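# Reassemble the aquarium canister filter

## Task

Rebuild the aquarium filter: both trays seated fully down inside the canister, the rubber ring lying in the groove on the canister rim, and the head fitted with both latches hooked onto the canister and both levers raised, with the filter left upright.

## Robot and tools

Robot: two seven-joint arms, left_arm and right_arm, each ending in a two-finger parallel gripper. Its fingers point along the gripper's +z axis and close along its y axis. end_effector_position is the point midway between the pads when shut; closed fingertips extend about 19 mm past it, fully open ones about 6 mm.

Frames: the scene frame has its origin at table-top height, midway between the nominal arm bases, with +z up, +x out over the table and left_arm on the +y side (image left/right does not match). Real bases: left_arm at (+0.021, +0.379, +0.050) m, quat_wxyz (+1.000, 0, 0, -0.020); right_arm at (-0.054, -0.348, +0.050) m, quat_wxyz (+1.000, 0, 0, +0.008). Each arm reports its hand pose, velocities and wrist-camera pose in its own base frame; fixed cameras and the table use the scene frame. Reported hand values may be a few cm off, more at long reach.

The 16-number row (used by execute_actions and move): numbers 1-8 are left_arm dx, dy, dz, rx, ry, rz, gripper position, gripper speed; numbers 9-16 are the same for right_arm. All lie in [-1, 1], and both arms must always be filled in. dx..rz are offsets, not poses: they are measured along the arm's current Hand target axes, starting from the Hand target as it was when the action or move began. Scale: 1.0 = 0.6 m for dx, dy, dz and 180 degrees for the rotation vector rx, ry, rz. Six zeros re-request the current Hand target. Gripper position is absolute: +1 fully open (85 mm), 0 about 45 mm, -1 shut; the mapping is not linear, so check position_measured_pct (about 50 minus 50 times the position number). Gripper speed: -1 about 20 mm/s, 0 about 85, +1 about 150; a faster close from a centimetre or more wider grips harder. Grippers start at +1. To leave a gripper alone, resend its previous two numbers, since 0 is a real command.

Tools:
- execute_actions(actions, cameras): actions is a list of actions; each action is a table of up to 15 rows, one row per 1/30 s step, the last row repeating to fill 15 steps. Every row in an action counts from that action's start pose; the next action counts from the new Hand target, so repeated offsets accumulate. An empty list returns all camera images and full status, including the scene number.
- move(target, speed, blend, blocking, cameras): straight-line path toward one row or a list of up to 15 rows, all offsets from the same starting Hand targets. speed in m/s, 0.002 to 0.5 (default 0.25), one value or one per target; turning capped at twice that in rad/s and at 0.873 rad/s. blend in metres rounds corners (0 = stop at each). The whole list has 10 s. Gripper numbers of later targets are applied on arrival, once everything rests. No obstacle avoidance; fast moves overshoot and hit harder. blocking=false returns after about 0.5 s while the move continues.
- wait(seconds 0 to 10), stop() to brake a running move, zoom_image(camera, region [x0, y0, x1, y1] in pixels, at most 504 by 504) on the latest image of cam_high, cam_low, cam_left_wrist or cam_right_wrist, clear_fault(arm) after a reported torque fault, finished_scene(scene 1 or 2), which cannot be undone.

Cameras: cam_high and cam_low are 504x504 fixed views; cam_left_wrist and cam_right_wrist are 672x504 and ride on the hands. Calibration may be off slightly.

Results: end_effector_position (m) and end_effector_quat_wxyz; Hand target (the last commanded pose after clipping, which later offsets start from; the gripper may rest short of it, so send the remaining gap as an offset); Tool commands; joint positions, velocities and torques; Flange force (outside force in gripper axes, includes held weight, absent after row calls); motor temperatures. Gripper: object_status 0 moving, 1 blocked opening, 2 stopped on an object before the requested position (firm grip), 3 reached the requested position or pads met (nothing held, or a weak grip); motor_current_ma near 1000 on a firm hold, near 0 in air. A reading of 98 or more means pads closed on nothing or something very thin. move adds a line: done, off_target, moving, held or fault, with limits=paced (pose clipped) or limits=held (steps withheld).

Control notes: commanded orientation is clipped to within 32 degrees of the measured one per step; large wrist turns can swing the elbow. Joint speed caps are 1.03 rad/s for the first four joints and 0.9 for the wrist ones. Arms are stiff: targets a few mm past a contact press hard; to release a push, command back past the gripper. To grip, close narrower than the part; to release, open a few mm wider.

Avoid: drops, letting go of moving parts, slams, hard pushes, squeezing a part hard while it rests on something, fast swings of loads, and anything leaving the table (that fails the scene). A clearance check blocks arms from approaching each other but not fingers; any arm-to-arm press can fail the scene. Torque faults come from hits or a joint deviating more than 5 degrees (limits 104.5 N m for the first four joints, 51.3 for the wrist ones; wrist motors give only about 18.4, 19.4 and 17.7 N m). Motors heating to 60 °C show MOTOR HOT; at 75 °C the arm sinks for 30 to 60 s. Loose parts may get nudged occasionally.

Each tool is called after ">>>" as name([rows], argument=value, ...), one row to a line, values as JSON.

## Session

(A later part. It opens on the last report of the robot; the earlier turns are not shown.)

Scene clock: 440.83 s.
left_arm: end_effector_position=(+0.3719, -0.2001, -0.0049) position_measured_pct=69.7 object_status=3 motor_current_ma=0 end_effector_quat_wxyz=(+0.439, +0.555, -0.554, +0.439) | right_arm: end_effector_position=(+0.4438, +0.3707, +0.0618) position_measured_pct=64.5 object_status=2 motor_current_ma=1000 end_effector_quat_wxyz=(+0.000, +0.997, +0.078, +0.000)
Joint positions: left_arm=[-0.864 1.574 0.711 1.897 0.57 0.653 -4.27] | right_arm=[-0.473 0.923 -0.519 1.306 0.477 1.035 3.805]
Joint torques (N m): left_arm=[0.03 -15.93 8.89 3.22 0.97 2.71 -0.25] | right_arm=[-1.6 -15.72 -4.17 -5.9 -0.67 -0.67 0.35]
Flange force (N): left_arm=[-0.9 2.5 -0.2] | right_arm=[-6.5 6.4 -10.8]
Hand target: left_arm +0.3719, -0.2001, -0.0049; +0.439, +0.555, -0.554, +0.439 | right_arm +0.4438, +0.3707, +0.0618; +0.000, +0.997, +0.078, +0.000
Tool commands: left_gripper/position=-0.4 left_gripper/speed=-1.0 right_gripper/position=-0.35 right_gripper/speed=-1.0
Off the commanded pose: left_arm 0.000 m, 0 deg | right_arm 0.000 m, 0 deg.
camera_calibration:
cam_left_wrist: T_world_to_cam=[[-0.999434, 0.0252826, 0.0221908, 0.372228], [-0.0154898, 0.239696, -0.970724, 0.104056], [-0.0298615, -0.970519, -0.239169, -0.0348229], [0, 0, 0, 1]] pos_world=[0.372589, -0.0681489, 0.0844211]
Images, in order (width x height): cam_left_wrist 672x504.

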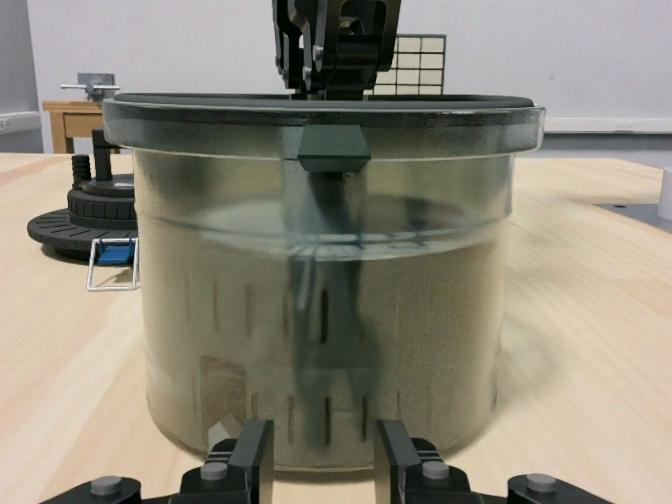

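>>> move([
  [0.1135,0,-0.0793,0,0.077,0,-0.4,-1,0,0,-0.0005,0,0,0,-0.35,-1],
], speed=0.25)

>>> move([
  [0,0,0,0,0,0.99,-0.4,-1,0,0,0,0,0,0,-0.35,-1],
], speed=0.5, cameras=["cam_left_wrist"])

Scene clock: 448.63 s.
left_arm: end_effector_position=(+0.3719, -0.1694, +0.0722) position_measured_pct=69.7 object_status=3 motor_current_ma=0 end_effector_quat_wxyz=(+0.502, +0.498, -0.497, +0.503) | right_arm: end_effector_position=(+0.4438, +0.3707, +0.0621) position_measured_pct=64.5 object_status=2 motor_current_ma=1000 end_effector_quat_wxyz=(+0.000, +0.997, +0.078, +0.000)
Joint positions: left_arm=[-0.969 1.583 0.747 1.864 0.551 0.919 -4.232] | right_arm=[-0.473 0.923 -0.519 1.306 0.477 1.036 3.805]
Joint torques (N m): left_arm=[0 -15.97 9 3.04 1.31 2.7 -0.17] | right_arm=[-1.22 -18.04 -4.26 -6.46 -0.58 -0.24 0.38]
Flange force (N): left_arm=[-0.9 3.1 0.2] | right_arm=[-5.9 5.2 -6.3]
Hand target: left_arm +0.3719, -0.1694, +0.0723; +0.502, +0.498, -0.497, +0.503 | right_arm +0.4438, +0.3707, +0.0621; +0.000, +0.997, +0.078, +0.000
Off the commanded pose: left_arm 0.000 m, 0 deg | right_arm 0.000 m, 0 deg.
move: done

Scene clock: 452.83 s.
left_arm: end_effector_position=(+0.3719, -0.1694, +0.0723) position_measured_pct=69.7 object_status=3 motor_current_ma=0 end_effector_quat_wxyz=(+0.495, +0.489, +0.505, -0.510) | right_arm: end_effector_position=(+0.4438, +0.3707, +0.0621) position_measured_pct=64.5 object_status=2 motor_current_ma=1000 end_effector_quat_wxyz=(+0.000, +0.997, +0.078, +0.000)
Joint positions: left_arm=[-1.253 2.142 1.374 1.871 -0.589 0.895 -6.257] | right_arm=[-0.473 0.923 -0.519 1.306 0.477 1.036 3.805]
Joint torques (N m): left_arm=[-0.02 -12.16 9.09 5.49 2.47 0.13 -0.18] | right_arm=[-1.16 -18.17 -4.24 -6.55 -0.59 -0.25 0.37]
Flange force (N): left_arm=[0.9 -4.4 2.0] | right_arm=[-6.1 5.2 -6.1]
Hand target: left_arm +0.3719, -0.1694, +0.0723; +0.495, +0.489, +0.505, -0.510 | right_arm +0.4438, +0.3707, +0.0621; +0.000, +0.997, +0.078, +0.000
Off the commanded pose: left_arm 0.000 m, 0 deg | right_arm 0.000 m, 0 deg.
move: done
camera_calibration:
cam_left_wrist: T_world_to_cam=[[0.998395, 0.0309348, -0.047435, -0.36738], [0.046788, 0.0213122, 0.998677, -0.0308451], [0.0319048, -0.999294, 0.0198306, -0.0331301], [0, 0, 0, 1]] pos_world=[0.369291, -0.0210846, 0.0140347]
Images, in order (width x height): cam_left_wrist 672x504.

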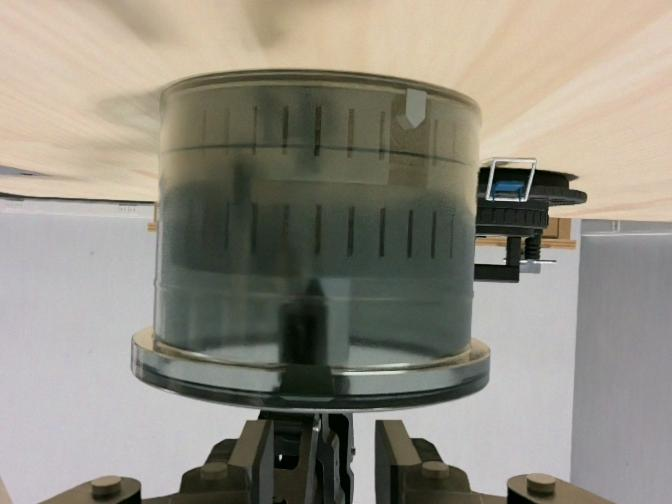

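>>> zoom_image(camera="cam_left_wrist", region=[150, 60, 490, 310])

>>> zoom_image(camera="cam_left_wrist", region=[360, 80, 490, 220])

>>> zoom_image(camera="cam_left_wrist", region=[240, 80, 370, 220])

Scaled by 1.482.

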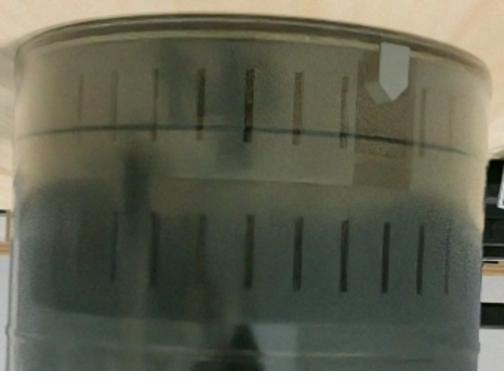

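Scaled by 3.600.

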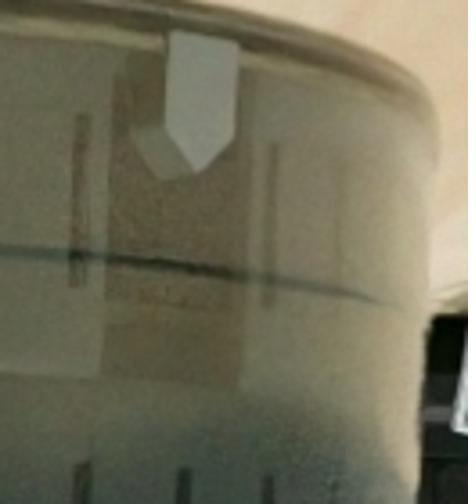

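Scaled by 3.600.

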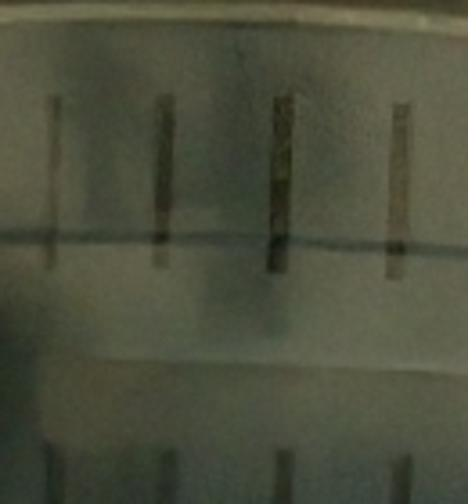

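>>> move([
  [0,0,0,0,0,0,-0.4,-1,0,0,-0.022,0,0,0,-0.35,-1],
  [0,0,0,0,0,0,-0.4,-1,0,0,-0.022,0,0,-0.1,-0.35,-1],
], speed=0.06)

>>> move(target=[0,0,0,0,0,0,-0.4,-1,0,0,0.006,0,0,0,-0.35,-1], speed=0.02, cameras=["cam_right_wrist"])

>>> move(target=[0,0,0,0,0,0,-0.4,-1,0,0,0.003,0,0,0,-0.35,-1], speed=0.02)

>>> move(target=[0,0,0,0,0,0,-0.4,-1,0,0,0.003,0,0,0,-0.35,-1], speed=0.02)

Scene clock: 460.30 s.
left_arm: end_effector_position=(+0.3719, -0.1694, +0.0723) position_measured_pct=69.7 object_status=3 motor_current_ma=0 end_effector_quat_wxyz=(+0.495, +0.489, +0.505, -0.510) | right_arm: end_effector_position=(+0.4438, +0.3707, +0.0753) position_measured_pct=64.5 object_status=2 motor_current_ma=1000 end_effector_quat_wxyz=(+0.000, +0.972, +0.233, +0.000)
Joint positions: left_arm=[-1.253 2.142 1.374 1.871 -0.589 0.895 -6.257] | right_arm=[-0.438 0.921 -0.597 1.294 0.53 1.084 4.087]
Joint torques (N m): left_arm=[0.03 -11.98 9.06 5.46 2.48 0.06 -0.19] | right_arm=[-1.02 -22.59 -5.72 -8.61 -0.68 -0.48 0.44]
Flange force (N): left_arm=[0.6 -4.5 1.7] | right_arm=[-7.5 2.7 2.1]
Hand target: left_arm +0.3719, -0.1694, +0.0723; +0.495, +0.489, +0.505, -0.510 | right_arm +0.4438, +0.3707, +0.0753; +0.000, +0.972, +0.233, +0.000
Off the commanded pose: left_arm 0.000 m, 0 deg | right_arm 0.000 m, 0 deg.
move: done

Scene clock: 461.00 s.
left_arm: end_effector_position=(+0.3719, -0.1694, +0.0723) position_measured_pct=69.7 object_status=3 motor_current_ma=0 end_effector_quat_wxyz=(+0.495, +0.489, +0.505, -0.510) | right_arm: end_effector_position=(+0.4439, +0.3707, +0.0720) position_measured_pct=64.5 object_status=2 motor_current_ma=1000 end_effector_quat_wxyz=(+0.000, +0.972, +0.233, +0.000)
Joint positions: left_arm=[-1.253 2.142 1.374 1.871 -0.589 0.895 -6.257] | right_arm=[-0.438 0.925 -0.595 1.297 0.533 1.077 4.085]
Joint torques (N m): left_arm=[0.01 -11.96 8.99 5.53 2.54 0.07 -0.18] | right_arm=[-1.67 5.33 0.19 -1.94 0.67 -4.95 0.47]
Flange force (N): left_arm=[0.6 -4.1 1.7] | right_arm=[-20.9 6.8 -53.5]
Hand target: left_arm +0.3719, -0.1694, +0.0723; +0.495, +0.489, +0.505, -0.510 | right_arm +0.4438, +0.3707, +0.0717; +0.000, +0.972, +0.233, +0.000
Off the commanded pose: left_arm 0.000 m, 0 deg | right_arm 0.000 m, 0 deg.
move: done
camera_calibration:
cam_right_wrist: T_world_to_cam=[[0.450272, -0.892852, -0.00834865, 0.132767], [-0.892873, -0.450303, 0.00217263, 0.619479], [-0.00569926, 0.00647601, -0.999963, 0.215251], [0, 0, 0, 1]] pos_world=[0.494562, 0.396101, 0.215005]
Images, in order (width x height): cam_right_wrist 672x504.

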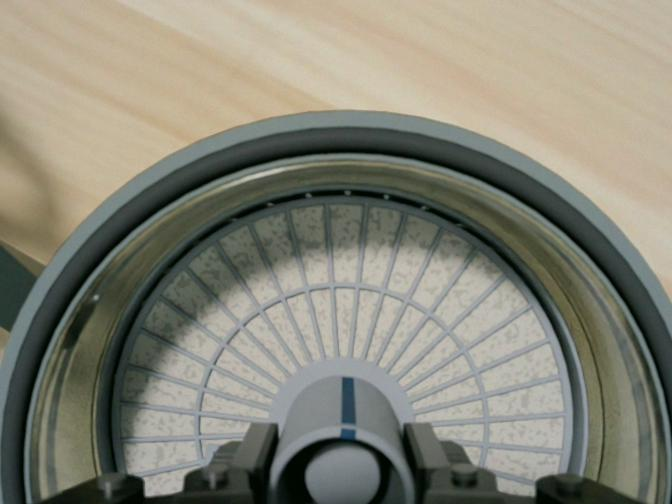

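Scene clock: 461.70 s.
left_arm: end_effector_position=(+0.3719, -0.1694, +0.0723) position_measured_pct=69.7 object_status=3 motor_current_ma=0 end_effector_quat_wxyz=(+0.495, +0.489, +0.505, -0.510) | right_arm: end_effector_position=(+0.4439, +0.3707, +0.0701) position_measured_pct=64.5 object_status=2 motor_current_ma=1000 end_effector_quat_wxyz=(+0.000, +0.972, +0.233, +0.000)
Joint positions: left_arm=[-1.253 2.142 1.374 1.871 -0.589 0.895 -6.257] | right_arm=[-0.439 0.928 -0.594 1.298 0.534 1.073 4.084]
Joint torques (N m): left_arm=[-0.01 -12 9.1 5.49 2.48 0.12 -0.23] | right_arm=[-2.02 26.59 4.93 2.83 1.5 -8.36 0.49]
Flange force (N): left_arm=[0.6 -4.4 2.0] | right_arm=[-32.1 10.0 -95.7]
Hand target: left_arm +0.3719, -0.1694, +0.0723; +0.495, +0.489, +0.505, -0.510 | right_arm +0.4438, +0.3707, +0.0699; +0.000, +0.972, +0.233, +0.000
Off the commanded pose: left_arm 0.000 m, 0 deg | right_arm 0.000 m, 0 deg.
move: done

Scene clock: 462.40 s.
left_arm: end_effector_position=(+0.3719, -0.1694, +0.0723) position_measured_pct=69.7 object_status=3 motor_current_ma=0 end_effector_quat_wxyz=(+0.495, +0.489, +0.505, -0.510) | right_arm: end_effector_position=(+0.4439, +0.3708, +0.0684) position_measured_pct=64.5 object_status=2 motor_current_ma=1000 end_effector_quat_wxyz=(+0.000, +0.972, +0.233, +0.000)
Joint positions: left_arm=[-1.253 2.142 1.374 1.871 -0.589 0.895 -6.257] | right_arm=[-0.439 0.93 -0.593 1.3 0.536 1.07 4.083]
Joint torques (N m): left_arm=[0 -11.88 9.04 5.48 2.47 0.05 -0.2] | right_arm=[-0.59 42.7 10.09 9.21 2.11 -7.76 0.54]
Flange force (N): left_arm=[0.4 -4.2 1.7] | right_arm=[-34.8 8.0 -124.2]
Hand target: left_arm +0.3719, -0.1694, +0.0723; +0.495, +0.489, +0.505, -0.510 | right_arm +0.4438, +0.3707, +0.0681; +0.000, +0.972, +0.233, +0.000
Off the commanded pose: left_arm 0.000 m, 0 deg | right_arm 0.000 m, 0 deg.
move: done

>>> move([
  [0,0,0,0,0,0,-0.4,-1,0,0,-0.013,0,0,0,-0.35,-1],
  [0,0,0,0,0,0,-0.4,-1,0,0,-0.018,0,0,0,-0.35,-1],
], speed=0.05)

>>> move([
  [0,0,0,0,0,0,-0.4,-1,0,0,0.0,0,0,0.107,-0.35,-1],
], speed=0.2, cameras=["cam_right_wrist","cam_left_wrist","cam_low"])

>>> zoom_image(camera="cam_right_wrist", region=[260, 400, 430, 504])

Scene clock: 464.00 s.
left_arm: end_effector_position=(+0.3719, -0.1694, +0.0723) position_measured_pct=69.7 object_status=3 motor_current_ma=0 end_effector_quat_wxyz=(+0.495, +0.489, +0.505, -0.510) | right_arm: end_effector_position=(+0.4438, +0.3707, +0.0788) position_measured_pct=64.5 object_status=2 motor_current_ma=1000 end_effector_quat_wxyz=(+0.000, +0.972, +0.233, +0.000)
Joint positions: left_arm=[-1.253 2.142 1.374 1.871 -0.589 0.895 -6.257] | right_arm=[-0.437 0.916 -0.599 1.291 0.527 1.091 4.089]
Joint torques (N m): left_arm=[-0.02 -11.95 9.04 5.55 2.51 0.08 -0.16] | right_arm=[-0.35 -22.79 -5.17 -8.58 -0.39 -0.25 0.35]
Flange force (N): left_arm=[0.7 -4.0 1.7] | right_arm=[-6.9 1.5 2.4]
Hand target: left_arm +0.3719, -0.1694, +0.0723; +0.495, +0.489, +0.505, -0.510 | right_arm +0.4438, +0.3707, +0.0789; +0.000, +0.972, +0.233, +0.000
Off the commanded pose: left_arm 0.000 m, 0 deg | right_arm 0.000 m, 0 deg.
move: done

Scene clock: 465.33 s.
left_arm: end_effector_position=(+0.3719, -0.1694, +0.0723) position_measured_pct=69.7 object_status=3 motor_current_ma=0 end_effector_quat_wxyz=(+0.495, +0.489, +0.505, -0.510) | right_arm: end_effector_position=(+0.4438, +0.3707, +0.0789) position_measured_pct=64.5 object_status=2 motor_current_ma=1000 end_effector_quat_wxyz=(+0.000, +0.998, +0.067, +0.000)
Joint positions: left_arm=[-1.253 2.142 1.374 1.871 -0.589 0.895 -6.257] | right_arm=[-0.473 0.899 -0.523 1.293 0.461 1.068 3.795]
Joint torques (N m): left_arm=[0.06 -11.94 9.12 5.41 2.5 0.03 -0.17] | right_arm=[0.06 -22.7 -4.2 -8.67 -0.19 0 0.54]
Flange force (N): left_arm=[0.6 -4.7 1.6] | right_arm=[-6.9 3.0 2.4]
Hand target: left_arm +0.3719, -0.1694, +0.0723; +0.495, +0.489, +0.505, -0.510 | right_arm +0.4438, +0.3707, +0.0789; +0.000, +0.998, +0.067, +0.000
Off the commanded pose: left_arm 0.000 m, 0 deg | right_arm 0.000 m, 0 deg.
move: done
camera_calibration:
cam_left_wrist: T_world_to_cam=[[0.998408, 0.0308355, -0.0472336, -0.36739], [0.0465857, 0.0214026, 0.998685, -0.0307685], [0.0318058, -0.999295, 0.0199321, -0.0330951], [0, 0, 0, 1]] pos_world=[0.369291, -0.0210846, 0.0140345]
cam_right_wrist: T_world_to_cam=[[0.130664, -0.991394, -0.0080397, 0.311153], [-0.991419, -0.13069, 0.00277878, 0.544598], [-0.00380558, 0.00760763, -0.999964, 0.220924], [0, 0, 0, 1]] pos_world=[0.500109, 0.377968, 0.221905]
Images, in order (width x height): cam_low 504x504, cam_left_wrist 672x504, cam_right_wrist 672x504.

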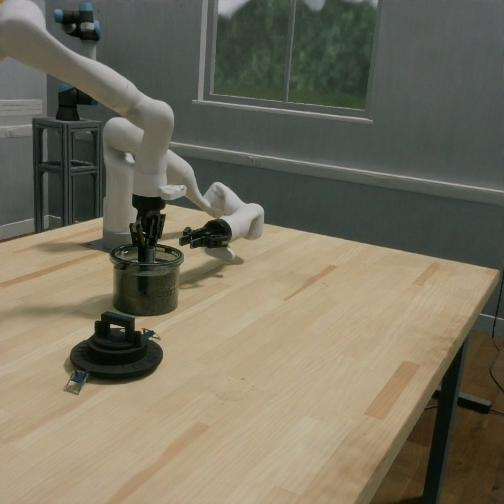

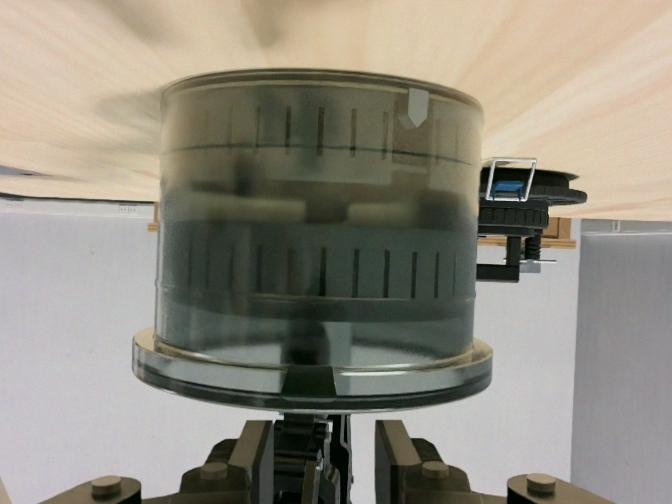

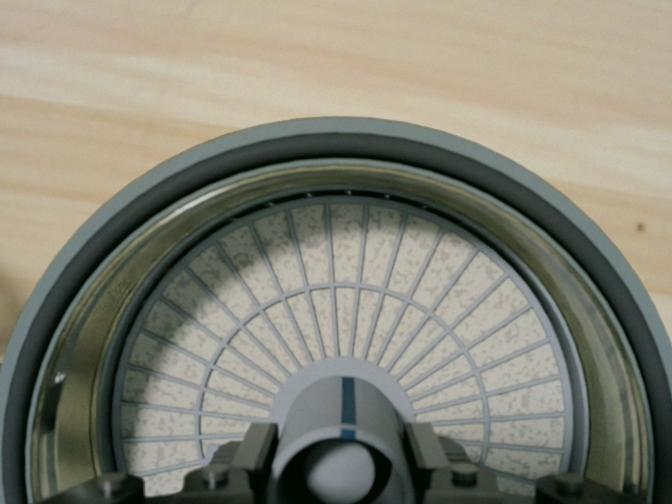

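Scaled by 2.965.

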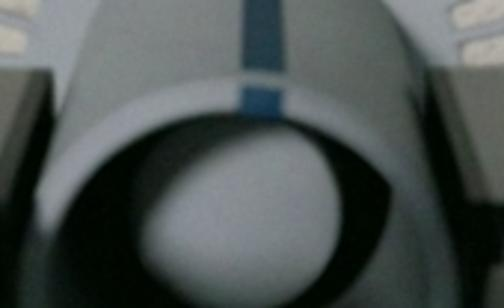

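>>> move(target=[0,0,0,0,0,0,-0.4,-1,0,0,0.0075,0,0,0,-0.35,-1], speed=0.02)

Scene clock: 466.47 s.
left_arm: end_effector_position=(+0.3719, -0.1694, +0.0723) position_measured_pct=69.7 object_status=3 motor_current_ma=0 end_effector_quat_wxyz=(+0.495, +0.489, +0.505, -0.510) | right_arm: end_effector_position=(+0.4438, +0.3707, +0.0745) position_measured_pct=64.5 object_status=2 motor_current_ma=1000 end_effector_quat_wxyz=(+0.000, +0.998, +0.067, +0.000)
Joint positions: left_arm=[-1.253 2.142 1.374 1.871 -0.589 0.895 -6.257] | right_arm=[-0.473 0.905 -0.52 1.296 0.464 1.059 3.793]
Joint torques (N m): left_arm=[0.01 -11.96 9.09 5.53 2.52 0.1 -0.18] | right_arm=[-0.38 -22.65 -4.49 -8.64 -0.44 -0.32 0.4]
Flange force (N): left_arm=[0.7 -4.3 1.8] | right_arm=[-6.0 3.7 1.7]
Hand target: left_arm +0.3719, -0.1694, +0.0723; +0.495, +0.489, +0.505, -0.510 | right_arm +0.4438, +0.3707, +0.0744; +0.000, +0.998, +0.067, +0.000
Off the commanded pose: left_arm 0.000 m, 0 deg | right_arm 0.000 m, 0 deg.
move: done

>>> move(target=[0,0,0,0,0,0,-0.4,-1,0,0,0.0025,0,0,0,-0.35,-1], speed=0.02)

Scene clock: 467.53 s.
left_arm: end_effector_position=(+0.3719, -0.1694, +0.0723) position_measured_pct=69.7 object_status=3 motor_current_ma=0 end_effector_quat_wxyz=(+0.495, +0.489, +0.505, -0.510) | right_arm: end_effector_position=(+0.4438, +0.3707, +0.0729) position_measured_pct=64.5 object_status=2 motor_current_ma=1000 end_effector_quat_wxyz=(+0.000, +0.998, +0.067, +0.000)
Joint positions: left_arm=[-1.253 2.142 1.374 1.871 -0.589 0.895 -6.257] | right_arm=[-0.474 0.907 -0.519 1.298 0.465 1.056 3.792]
Joint torques (N m): left_arm=[0.04 -11.97 9.09 5.53 2.5 0.11 -0.22] | right_arm=[-0.4 -22.51 -4.58 -8.39 -0.44 -0.02 0.41]
Flange force (N): left_arm=[0.6 -4.4 1.8] | right_arm=[-6.0 3.7 2.0]
Hand target: left_arm +0.3719, -0.1694, +0.0723; +0.495, +0.489, +0.505, -0.510 | right_arm +0.4438, +0.3707, +0.0729; +0.000, +0.998, +0.067, +0.000
Off the commanded pose: left_arm 0.000 m, 0 deg | right_arm 0.000 m, 0 deg.
move: done

>>> move(target=[0,0,0,0,0,0,-0.4,-1,0,0,0.005,0,0,0,-0.35,-1], speed=0.02)

>>> move(target=[0,0,0,0,0,0,-0.4,-1,0,0,0.005,0,0,0,-0.35,-1], speed=0.02)

Scene clock: 468.60 s.
left_arm: end_effector_position=(+0.3719, -0.1694, +0.0723) position_measured_pct=69.7 object_status=3 motor_current_ma=0 end_effector_quat_wxyz=(+0.495, +0.489, +0.505, -0.510) | right_arm: end_effector_position=(+0.4438, +0.3707, +0.0699) position_measured_pct=64.5 object_status=2 motor_current_ma=1000 end_effector_quat_wxyz=(+0.000, +0.998, +0.067, +0.000)
Joint positions: left_arm=[-1.253 2.142 1.374 1.871 -0.589 0.895 -6.257] | right_arm=[-0.474 0.911 -0.518 1.3 0.467 1.05 3.79]
Joint torques (N m): left_arm=[0.05 -11.96 9.11 5.45 2.49 0.06 -0.2] | right_arm=[-0.58 -22.4 -4.76 -8.26 -0.55 -0.06 0.4]
Flange force (N): left_arm=[0.6 -4.6 1.7] | right_arm=[-5.7 3.9 1.8]
Hand target: left_arm +0.3719, -0.1694, +0.0723; +0.495, +0.489, +0.505, -0.510 | right_arm +0.4438, +0.3707, +0.0699; +0.000, +0.998, +0.067, +0.000
Off the commanded pose: left_arm 0.000 m, 0 deg | right_arm 0.000 m, 0 deg.
move: done

Scene clock: 469.30 s.
left_arm: end_effector_position=(+0.3719, -0.1694, +0.0723) position_measured_pct=69.7 object_status=3 motor_current_ma=0 end_effector_quat_wxyz=(+0.495, +0.489, +0.505, -0.510) | right_arm: end_effector_position=(+0.4438, +0.3707, +0.0669) position_measured_pct=64.5 object_status=2 motor_current_ma=1000 end_effector_quat_wxyz=(+0.000, +0.998, +0.067, +0.000)
Joint positions: left_arm=[-1.253 2.142 1.374 1.871 -0.589 0.895 -6.257] | right_arm=[-0.475 0.915 -0.517 1.302 0.469 1.044 3.789]
Joint torques (N m): left_arm=[-0.07 -11.95 9.02 5.49 2.54 0.07 -0.24] | right_arm=[-0.51 -22.31 -4.81 -8.26 -0.56 -0.12 0.4]
Flange force (N): left_arm=[0.4 -4.1 1.9] | right_arm=[-5.9 3.9 1.5]
Hand target: left_arm +0.3719, -0.1694, +0.0723; +0.495, +0.489, +0.505, -0.510 | right_arm +0.4438, +0.3707, +0.0669; +0.000, +0.998, +0.067, +0.000
Off the commanded pose: left_arm 0.000 m, 0 deg | right_arm 0.000 m, 0 deg.
move: done

>>> move(target=[0,0,0,0,0,0,-0.4,-1,0,0,0.006,0,0,0,-0.35,-1], speed=0.02)

>>> move(target=[0,0,0,0,0,0,-0.4,-1,0,0,0.0018,0,0,0,-0.35,-1], speed=0.02)

Scene clock: 470.27 s.
left_arm: end_effector_position=(+0.3719, -0.1694, +0.0723) position_measured_pct=69.7 object_status=3 motor_current_ma=0 end_effector_quat_wxyz=(+0.495, +0.489, +0.505, -0.510) | right_arm: end_effector_position=(+0.4438, +0.3707, +0.0634) position_measured_pct=64.5 object_status=2 motor_current_ma=1000 end_effector_quat_wxyz=(+0.000, +0.998, +0.067, +0.000)
Joint positions: left_arm=[-1.253 2.142 1.374 1.871 -0.589 0.895 -6.257] | right_arm=[-0.475 0.92 -0.515 1.305 0.472 1.037 3.787]
Joint torques (N m): left_arm=[0.05 -11.94 9.04 5.44 2.49 0.12 -0.22] | right_arm=[-0.54 -22.51 -4.71 -8.32 -0.57 0.13 0.41]
Flange force (N): left_arm=[0.4 -4.6 1.9] | right_arm=[-6.5 4.3 2.2]
Hand target: left_arm +0.3719, -0.1694, +0.0723; +0.495, +0.489, +0.505, -0.510 | right_arm +0.4438, +0.3707, +0.0633; +0.000, +0.998, +0.067, +0.000
Off the commanded pose: left_arm 0.000 m, 0 deg | right_arm 0.000 m, 0 deg.
move: done

Scene clock: 470.97 s.
left_arm: end_effector_position=(+0.3719, -0.1694, +0.0723) position_measured_pct=69.7 object_status=3 motor_current_ma=0 end_effector_quat_wxyz=(+0.495, +0.489, +0.505, -0.510) | right_arm: end_effector_position=(+0.4438, +0.3707, +0.0623) position_measured_pct=64.5 object_status=2 motor_current_ma=1000 end_effector_quat_wxyz=(+0.000, +0.998, +0.067, +0.000)
Joint positions: left_arm=[-1.253 2.142 1.374 1.871 -0.589 0.895 -6.257] | right_arm=[-0.476 0.922 -0.514 1.306 0.472 1.035 3.786]
Joint torques (N m): left_arm=[0.05 -12 9.12 5.49 2.51 0.07 -0.27] | right_arm=[-0.66 -20.34 -4.27 -8.14 -0.34 -0.61 0.37]
Flange force (N): left_arm=[0.6 -4.6 1.8] | right_arm=[-7.8 5.5 -2.8]
Hand target: left_arm +0.3719, -0.1694, +0.0723; +0.495, +0.489, +0.505, -0.510 | right_arm +0.4438, +0.3707, +0.0622; +0.000, +0.998, +0.067, +0.000
Off the commanded pose: left_arm 0.000 m, 0 deg | right_arm 0.000 m, 0 deg.
move: done

>>> move([
  [0,0,0,0,0,-0.99,-0.4,-1,0,0,0.0,0,0,0,-0.1,-1],
  [0,0,0,0,0,-0.99,-0.4,-1,0,0,-0.23,0,0,0,-0.1,-1],
], speed=[0.5,0.12], cameras=["cam_right_wrist","cam_left_wrist","cam_high"])

Scene clock: 477.20 s.
left_arm: end_effector_position=(+0.3719, -0.1694, +0.0723) position_measured_pct=69.7 object_status=3 motor_current_ma=0 end_effector_quat_wxyz=(+0.502, +0.498, -0.497, +0.503) | right_arm: end_effector_position=(+0.4439, +0.3706, +0.2002) position_measured_pct=55.0 object_status=3 motor_current_ma=0 end_effector_quat_wxyz=(+0.000, +0.998, +0.067, +0.000)
Joint positions: left_arm=[-0.968 1.582 0.747 1.864 0.553 0.919 -4.233] | right_arm=[-0.471 0.769 -0.562 1.13 0.389 1.343 3.859]
Joint torques (N m): left_arm=[0.03 -15.91 9.04 3.17 1.27 2.65 -0.21] | right_arm=[-0.43 -21.3 -4.1 -9.75 -0.35 0.02 0.41]
Flange force (N): left_arm=[-1.0 2.6 -0.2] | right_arm=[-7.9 5.0 3.3]
Hand target: left_arm +0.3719, -0.1694, +0.0723; +0.502, +0.498, -0.497, +0.503 | right_arm +0.4439, +0.3706, +0.2002; +0.000, +0.998, +0.067, +0.000
Off the commanded pose: left_arm 0.000 m, 0 deg | right_arm 0.000 m, 0 deg.
move: done
camera_calibration:
cam_left_wrist: T_world_to_cam=[[-0.999439, 0.029863, 0.0151885, 0.370941], [-0.0151887, 0.000218185, -0.999885, 0.13307], [-0.0298629, -0.999554, 0.000235519, -0.00887095], [0, 0, 0, 1]] pos_world=[0.372489, -0.0199735, 0.127423]
cam_right_wrist: T_world_to_cam=[[0.130566, -0.991407, -0.00802527, 0.312066], [-0.991433, -0.130591, 0.00268086, 0.54435], [-0.00370585, 0.00760648, -0.999964, 0.342172], [0, 0, 0, 1]] pos_world=[0.500209, 0.377868, 0.343205]
Images, in order (width x height): cam_high 504x504, cam_left_wrist 672x504, cam_right_wrist 672x504.

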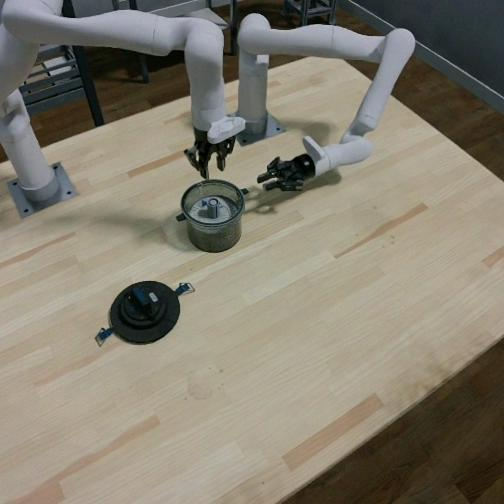

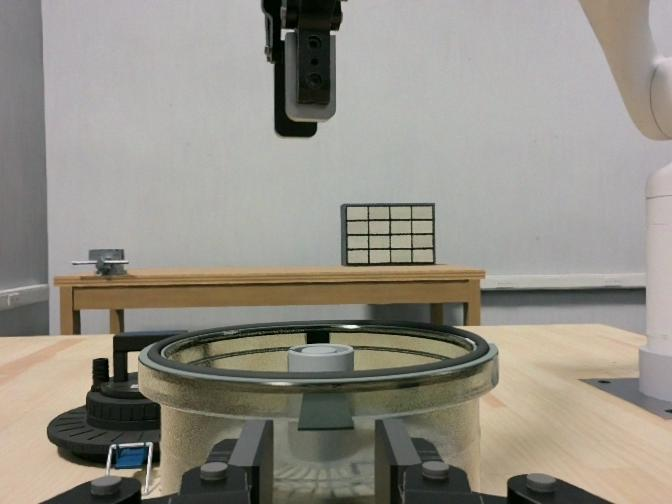

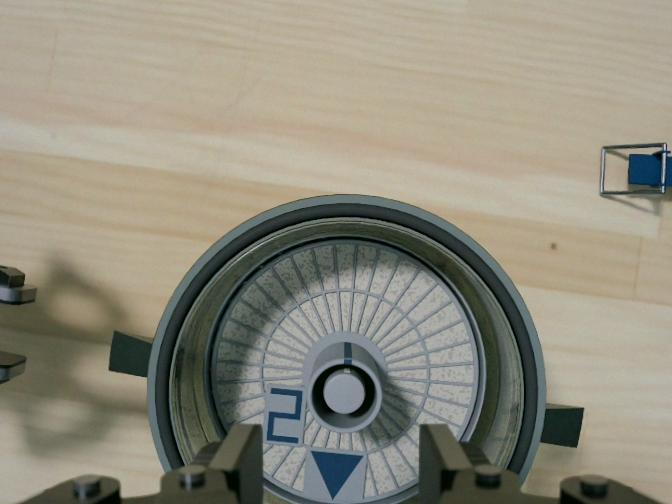

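>>> move(target=[0.143,0,-0.081,0,-0.189,0,-0.4,-1,0.0722,0.4638,-0.1,0,0,0.0426,-0.1,-1], speed=0.25, cameras=["cam_right_wrist","cam_left_wrist"])

Scene clock: 479.90 s.
left_arm: end_effector_position=(+0.3719, -0.1199, +0.1576) position_measured_pct=69.7 object_status=3 motor_current_ma=0 end_effector_quat_wxyz=(+0.335, +0.623, -0.622, +0.335) | right_arm: end_effector_position=(+0.5241, +0.1006, +0.2601) position_measured_pct=55.0 object_status=3 motor_current_ma=0 end_effector_quat_wxyz=(+0.000, +1.000, +0.000, +0.000)
Joint positions: left_arm=[-0.933 0.833 0.769 2.048 0.555 0.827 -3.869] | right_arm=[0.049 0.613 -0.533 1.207 0.301 1.399 4.259]
Joint torques (N m): left_arm=[-0.06 -14.32 6.56 -2.96 1.32 1.63 -0.35] | right_arm=[-0.3 -19.02 -3.59 -9.72 -0.37 -0.16 0.4]
Flange force (N): left_arm=[-1.6 -0.2 0.8] | right_arm=[-6.0 1.0 2.6]
Hand target: left_arm +0.3719, -0.1199, +0.1576; +0.335, +0.623, -0.622, +0.335 | right_arm +0.5241, +0.1006, +0.2601; +0.000, +1.000, +0.000, +0.000
Off the commanded pose: left_arm 0.000 m, 0 deg | right_arm 0.000 m, 0 deg.
move: done
camera_calibration:
cam_left_wrist: T_world_to_cam=[[-0.999425, 0.0161392, 0.0298194, 0.364254], [-0.0156881, 0.55955, -0.828648, 0.258614], [-0.0300592, -0.828639, -0.558975, 0.149311], [0, 0, 0, 1]] pos_world=[0.37259, -0.0268614, 0.286899]
cam_right_wrist: T_world_to_cam=[[-0.0029457, -0.999965, -0.00787386, 0.105275], [-0.999992, 0.0029239, 0.00277896, 0.579475], [-0.00275584, 0.00788198, -0.999965, 0.4039], [0, 0, 0, 1]] pos_world=[0.580894, 0.100394, 0.403105]
Images, in order (width x height): cam_left_wrist 672x504, cam_right_wrist 672x504.

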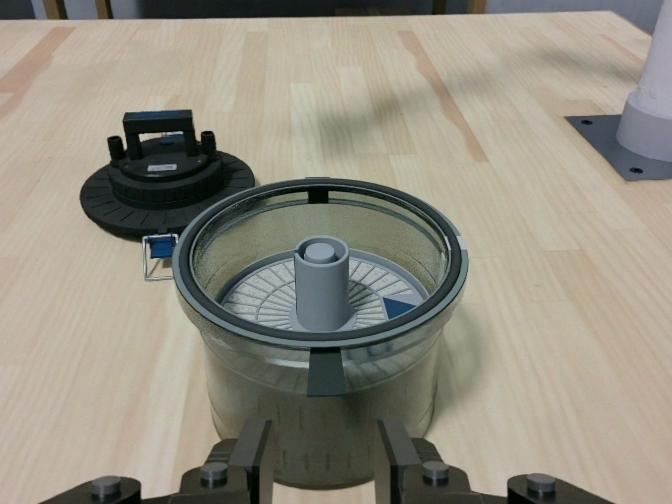

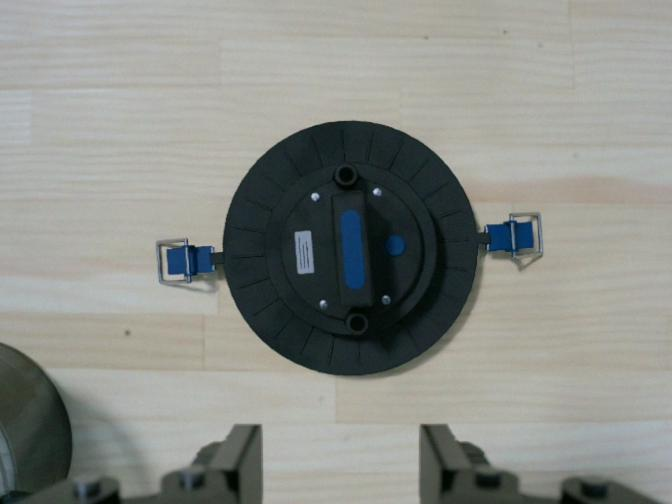

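>>> move(target=[0,0,0,0,0,0,-0.4,-1,0.09,0.0067,0.19,0,0,-0.024,-0.2,-1], speed=0.2, cameras=["cam_right_wrist"])

Scene clock: 482.33 s.
left_arm: end_effector_position=(+0.3719, -0.1199, +0.1576) position_measured_pct=69.7 object_status=3 motor_current_ma=0 end_effector_quat_wxyz=(+0.335, +0.623, -0.622, +0.335) | right_arm: end_effector_position=(+0.5780, +0.0967, +0.1461) position_measured_pct=60.2 object_status=3 motor_current_ma=0 end_effector_quat_wxyz=(+0.000, +0.999, +0.038, +0.000)
Joint positions: left_arm=[-0.933 0.833 0.769 2.048 0.555 0.827 -3.869] | right_arm=[0.036 0.829 -0.503 1.182 0.387 1.223 4.329]
Joint torques (N m): left_arm=[0.02 -14.34 6.65 -3.14 1.56 1.72 -0.19] | right_arm=[-0.43 -21.51 -4.09 -9.21 -0.44 -0.16 0.37]
Flange force (N): left_arm=[-2.3 0.7 1.0] | right_arm=[-8.5 0.9 1.3]
Hand target: left_arm +0.3719, -0.1199, +0.1576; +0.335, +0.623, -0.622, +0.335 | right_arm +0.5780, +0.0967, +0.1460; +0.000, +0.999, +0.038, +0.000
Off the commanded pose: left_arm 0.000 m, 0 deg | right_arm 0.000 m, 0 deg.
move: done
camera_calibration:
cam_right_wrist: T_world_to_cam=[[0.072355, -0.997346, -0.00804942, 0.0567777], [-0.997374, -0.0723787, 0.00270195, 0.639484], [-0.00327738, 0.00783278, -0.999964, 0.290386], [0, 0, 0, 1]] pos_world=[0.634648, 0.100638, 0.289105]
Images, in order (width x height): cam_right_wrist 672x504.

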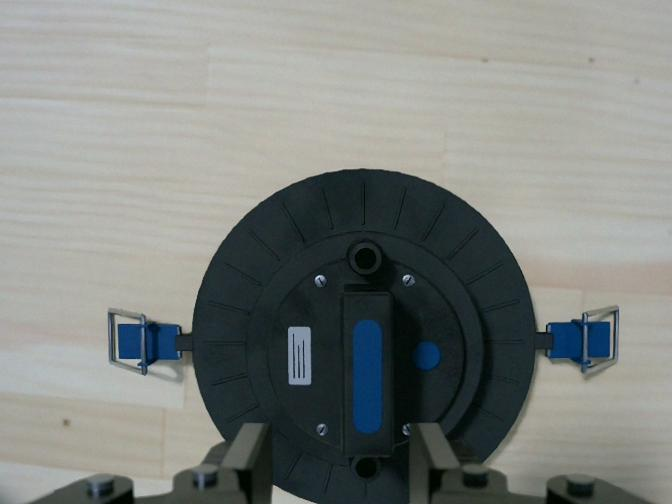

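>>> move(target=[0,0,0,0,0,0,-0.4,-1,0.018,0.0138,0.075,0,0,0,-0.2,-1], speed=0.12, cameras=["cam_right_wrist"])

Scene clock: 483.67 s.
left_arm: end_effector_position=(+0.3719, -0.1199, +0.1576) position_measured_pct=69.7 object_status=3 motor_current_ma=0 end_effector_quat_wxyz=(+0.335, +0.623, -0.622, +0.335) | right_arm: end_effector_position=(+0.5894, +0.0893, +0.1011) position_measured_pct=60.2 object_status=3 motor_current_ma=0 end_effector_quat_wxyz=(+0.000, +0.999, +0.038, +0.000)
Joint positions: left_arm=[-0.933 0.833 0.769 2.048 0.555 0.827 -3.869] | right_arm=[0.041 0.9 -0.486 1.189 0.413 1.148 4.333]
Joint torques (N m): left_arm=[-0.09 -14.32 6.61 -3.16 1.58 1.75 -0.19] | right_arm=[-0.42 -22.64 -4.22 -8.9 -0.46 -0.19 0.4]
Flange force (N): left_arm=[-2.2 0.6 1.3] | right_arm=[-7.8 0.6 1.2]
Hand target: left_arm +0.3719, -0.1199, +0.1576; +0.335, +0.623, -0.622, +0.335 | right_arm +0.5894, +0.0892, +0.1010; +0.000, +0.999, +0.038, +0.000
Off the commanded pose: left_arm 0.000 m, 0 deg | right_arm 0.000 m, 0 deg.
move: done
camera_calibration:
cam_right_wrist: T_world_to_cam=[[0.0723564, -0.997347, -0.0079497, 0.0481847], [-0.997373, -0.0723799, 0.00270918, 0.650438], [-0.0032774, 0.0077328, -0.999965, 0.245492], [0, 0, 0, 1]] pos_world=[0.646048, 0.0932372, 0.244105]
Images, in order (width x height): cam_right_wrist 672x504.

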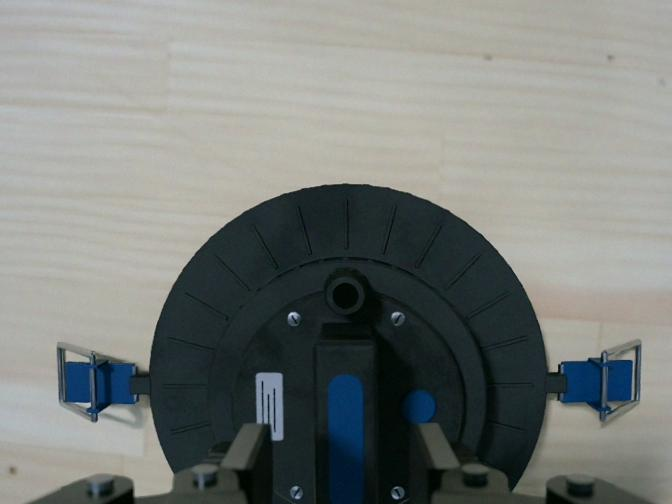

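>>> move(target=[0,0,0,0,0,0,-0.4,-1,0.002,0.0018,0.06,0,0,0,-0.2,-1], speed=0.08, cameras=["cam_right_wrist","cam_low"])

Scene clock: 485.17 s.
left_arm: end_effector_position=(+0.3719, -0.1199, +0.1576) position_measured_pct=69.7 object_status=3 motor_current_ma=0 end_effector_quat_wxyz=(+0.335, +0.623, -0.622, +0.335) | right_arm: end_effector_position=(+0.5907, +0.0883, +0.0651) position_measured_pct=60.2 object_status=3 motor_current_ma=0 end_effector_quat_wxyz=(+0.000, +0.999, +0.038, +0.000)
Joint positions: left_arm=[-0.933 0.833 0.769 2.048 0.555 0.827 -3.869] | right_arm=[0.039 0.948 -0.473 1.216 0.433 1.076 4.32]
Joint torques (N m): left_arm=[-0.02 -14.29 6.58 -3.2 1.63 1.72 -0.18] | right_arm=[-0.39 -22.79 -4.18 -8.37 -0.47 -0.5 0.4]
Flange force (N): left_arm=[-2.2 0.9 1.1] | right_arm=[-6.5 0.4 -0.1]
Hand target: left_arm +0.3719, -0.1199, +0.1576; +0.335, +0.623, -0.622, +0.335 | right_arm +0.5907, +0.0883, +0.0650; +0.000, +0.999, +0.038, +0.000
Off the commanded pose: left_arm 0.000 m, 0 deg | right_arm 0.000 m, 0 deg.
move: done
camera_calibration:
cam_right_wrist: T_world_to_cam=[[0.072355, -0.997346, -0.00804942, 0.0468363], [-0.997374, -0.0723787, 0.00270195, 0.651661], [-0.00327738, 0.00783278, -0.999964, 0.209496], [0, 0, 0, 1]] pos_world=[0.647248, 0.0922375, 0.208105]
Images, in order (width x height): cam_low 504x504, cam_right_wrist 672x504.

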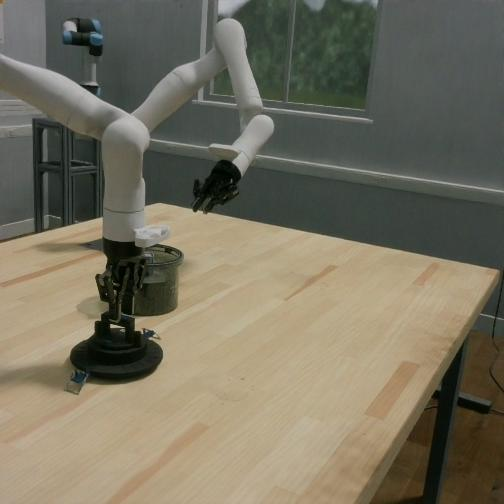

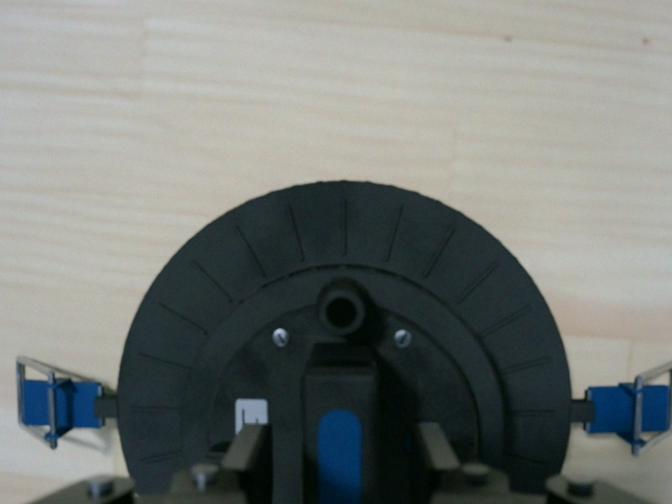

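>>> move(target=[0,0,0,0,0,0,-0.4,-1,0.003,0,0.0217,0,0,0,-0.2,-1], speed=0.06)

>>> move(target=[0,0,0,0,0,0,-0.4,-1,0,0,0,0,0,0,-0.58,-1], speed=0.06, cameras=["cam_right_wrist"])

Scene clock: 486.33 s.
left_arm: end_effector_position=(+0.3719, -0.1199, +0.1576) position_measured_pct=69.7 object_status=3 motor_current_ma=0 end_effector_quat_wxyz=(+0.335, +0.623, -0.622, +0.335) | right_arm: end_effector_position=(+0.5924, +0.0884, +0.0520) position_measured_pct=60.2 object_status=3 motor_current_ma=0 end_effector_quat_wxyz=(+0.000, +0.999, +0.038, +0.000)
Joint positions: left_arm=[-0.933 0.833 0.769 2.048 0.555 0.827 -3.869] | right_arm=[0.036 0.969 -0.468 1.217 0.44 1.055 4.317]
Joint torques (N m): left_arm=[0.03 -14.36 6.5 -3.23 1.57 1.71 -0.25] | right_arm=[-0.43 -22.72 -4.26 -8.37 -0.4 -0.27 0.38]
Flange force (N): left_arm=[-2.0 1.0 1.1] | right_arm=[-8.1 0.6 -0.1]
Hand target: left_arm +0.3719, -0.1199, +0.1576; +0.335, +0.623, -0.622, +0.335 | right_arm +0.5924, +0.0884, +0.0520; +0.000, +0.999, +0.038, +0.000
Off the commanded pose: left_arm 0.000 m, 0 deg | right_arm 0.000 m, 0 deg.
move: done

Scene clock: 487.83 s.
left_arm: end_effector_position=(+0.3719, -0.1199, +0.1576) position_measured_pct=69.7 object_status=3 motor_current_ma=0 end_effector_quat_wxyz=(+0.335, +0.623, -0.622, +0.335) | right_arm: end_effector_position=(+0.5924, +0.0884, +0.0520) position_measured_pct=77.9 object_status=0 motor_current_ma=990 end_effector_quat_wxyz=(+0.000, +0.999, +0.038, +0.000)
Joint positions: left_arm=[-0.933 0.833 0.769 2.048 0.555 0.827 -3.869] | right_arm=[0.036 0.969 -0.467 1.216 0.44 1.055 4.317]
Joint torques (N m): left_arm=[0.03 -14.37 6.58 -3.13 1.59 1.74 -0.2] | right_arm=[0.69 -19.41 -2.6 -7.5 0.17 -0.41 0.51]
Flange force (N): left_arm=[-2.3 0.7 1.1] | right_arm=[-9.7 -1.4 -6.2]
Hand target: left_arm +0.3719, -0.1199, +0.1576; +0.335, +0.623, -0.622, +0.335 | right_arm +0.5924, +0.0884, +0.0520; +0.000, +0.999, +0.038, +0.000
Off the commanded pose: left_arm 0.000 m, 0 deg | right_arm 0.000 m, 0 deg.
move: done
camera_calibration:
cam_right_wrist: T_world_to_cam=[[0.0724544, -0.997339, -0.00805081, 0.0467352], [-0.997366, -0.0724782, 0.00270074, 0.653511], [-0.00327706, 0.00783392, -0.999964, 0.196401], [0, 0, 0, 1]] pos_world=[0.649048, 0.0924376, 0.195005]
Images, in order (width x height): cam_right_wrist 672x504.

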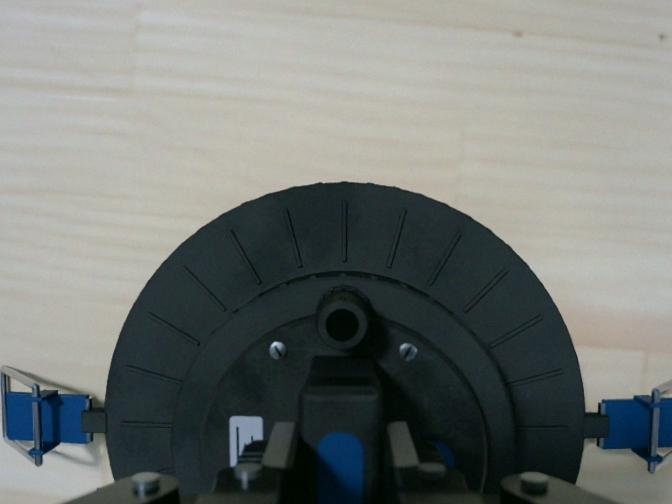

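>>> move([
  [0,0,0,0,0,0,-0.4,-1,0,0,-0.05,0,0,0,-0.58,-1],
  [0,0,0,0,0,0,-0.4,-1,0,0,-0.3,0,0,0,-0.58,-1],
  [0,0,0,0,0,0,-0.4,-1,-0.214,-0.486,-0.3,0,0,0.03,-0.58,-1],
], speed=[0.05,0.15,0.2], cameras=["cam_right_wrist","cam_left_wrist","cam_low"])

Scene clock: 493.37 s.
left_arm: end_effector_position=(+0.3719, -0.1199, +0.1576) position_measured_pct=69.7 object_status=3 motor_current_ma=0 end_effector_quat_wxyz=(+0.335, +0.623, -0.622, +0.335) | right_arm: end_effector_position=(+0.4425, +0.3694, +0.2322) position_measured_pct=77.9 object_status=2 motor_current_ma=1000 end_effector_quat_wxyz=(+0.000, +1.000, -0.009, +0.000)
Joint positions: left_arm=[-0.933 0.833 0.769 2.048 0.555 0.827 -3.869] | right_arm=[-0.495 0.734 -0.522 1.074 0.344 1.413 3.739]
Joint torques (N m): left_arm=[0 -14.28 6.55 -3.21 1.56 1.7 -0.18] | right_arm=[-0.54 -25.75 -4.55 -11.85 -0.51 -0.11 0.41]
Flange force (N): left_arm=[-2.0 1.0 1.0] | right_arm=[-4.7 4.4 10.5]
Hand target: left_arm +0.3719, -0.1199, +0.1576; +0.335, +0.623, -0.622, +0.335 | right_arm +0.4425, +0.3694, +0.2322; +0.000, +1.000, -0.009, +0.000
Off the commanded pose: left_arm 0.000 m, 0 deg | right_arm 0.000 m, 0 deg.
move: done
camera_calibration:
cam_left_wrist: T_world_to_cam=[[-0.999425, 0.0161355, 0.0298221, 0.364253], [-0.0156882, 0.559665, -0.82857, 0.258595], [-0.0300598, -0.828562, -0.55909, 0.149346], [0, 0, 0, 1]] pos_world=[0.37259, -0.0268616, 0.286899]
cam_right_wrist: T_world_to_cam=[[-0.021848, -0.999729, -0.00801257, 0.381799], [-0.999758, 0.021826, 0.00281129, 0.490097], [-0.00263565, 0.00807205, -0.999964, 0.373537], [0, 0, 0, 1]] pos_world=[0.499305, 0.367983, 0.375205]
Images, in order (width x height): cam_low 504x504, cam_left_wrist 672x504, cam_right_wrist 672x504.

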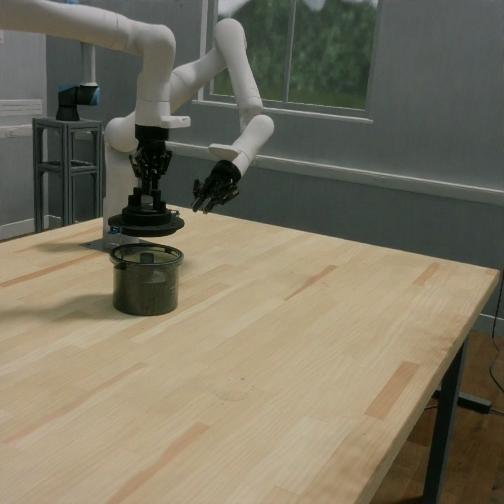

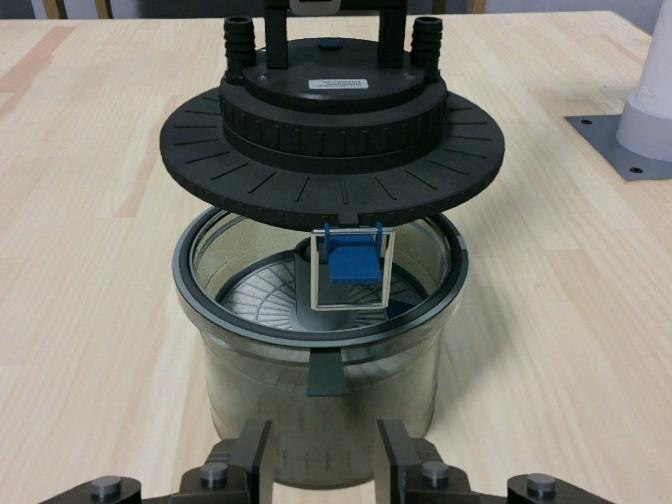

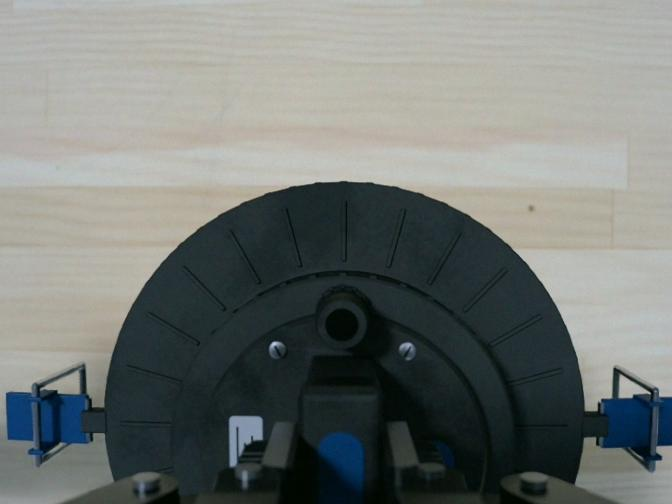

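>>> move(target=[0,0,0,0,0,0,-0.4,-1,0.0035,0,0.045,0,0,0,-0.58,-1], speed=0.08, cameras=["cam_right_wrist","cam_left_wrist","cam_low"])

>>> zoom_image(camera="cam_low", region=[97, 170, 197, 320])

Scene clock: 496.43 s.
left_arm: end_effector_position=(+0.3719, -0.1199, +0.1576) position_measured_pct=69.7 object_status=3 motor_current_ma=0 end_effector_quat_wxyz=(+0.335, +0.623, -0.622, +0.335) | right_arm: end_effector_position=(+0.4446, +0.3694, +0.2053) position_measured_pct=77.9 object_status=2 motor_current_ma=1000 end_effector_quat_wxyz=(+0.000, +1.000, -0.009, +0.000)
Joint positions: left_arm=[-0.933 0.833 0.769 2.048 0.555 0.827 -3.869] | right_arm=[-0.489 0.757 -0.517 1.122 0.355 1.347 3.73]
Joint torques (N m): left_arm=[0.05 -14.29 6.59 -3.18 1.6 1.75 -0.22] | right_arm=[-0.4 -25.95 -4.71 -11.99 -0.52 -0.12 0.43]
Flange force (N): left_arm=[-2.1 0.9 1.0] | right_arm=[-5.9 5.0 10.9]
Hand target: left_arm +0.3719, -0.1199, +0.1576; +0.335, +0.623, -0.622, +0.335 | right_arm +0.4446, +0.3694, +0.2052; +0.000, +1.000, -0.009, +0.000
Off the commanded pose: left_arm 0.000 m, 0 deg | right_arm 0.000 m, 0 deg.
move: done
camera_calibration:
cam_left_wrist: T_world_to_cam=[[-0.999425, 0.0161355, 0.0298221, 0.364253], [-0.0156882, 0.559665, -0.82857, 0.258595], [-0.0300598, -0.828562, -0.55909, 0.149346], [0, 0, 0, 1]] pos_world=[0.37259, -0.0268616, 0.286899]
cam_right_wrist: T_world_to_cam=[[-0.0218478, -0.99973, -0.0079126, 0.381592], [-0.999758, 0.0218262, 0.00280913, 0.492173], [-0.00263567, 0.00797206, -0.999965, 0.34668], [0, 0, 0, 1]] pos_world=[0.501305, 0.367983, 0.348305]
Images, in order (width x height): cam_low 504x504, cam_left_wrist 672x504, cam_right_wrist 672x504.

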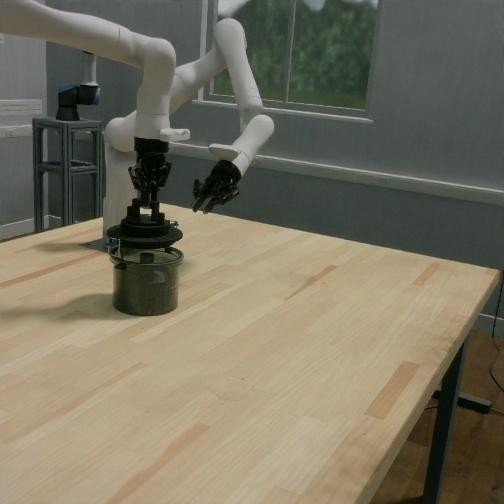

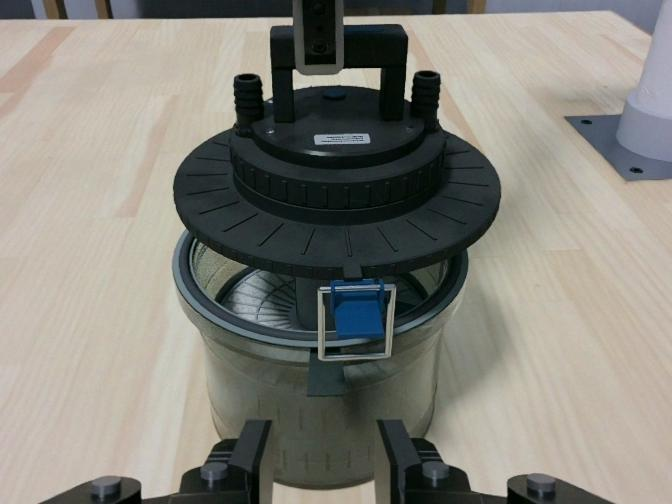

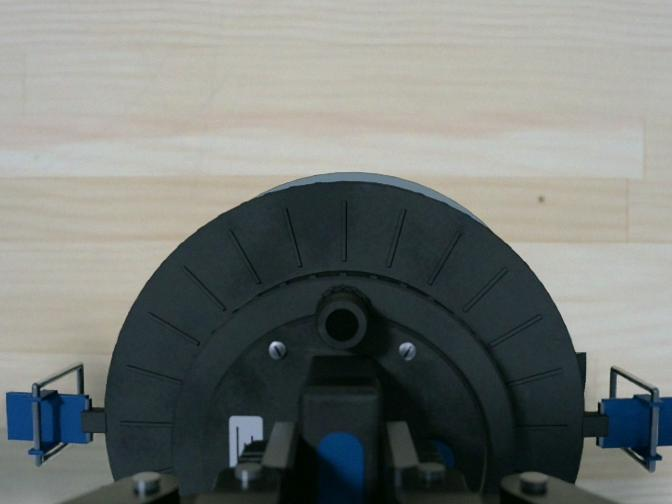

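Scaled by 3.360.

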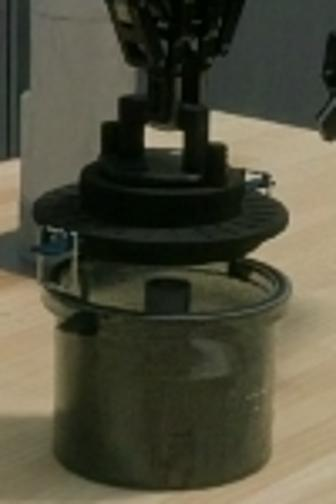

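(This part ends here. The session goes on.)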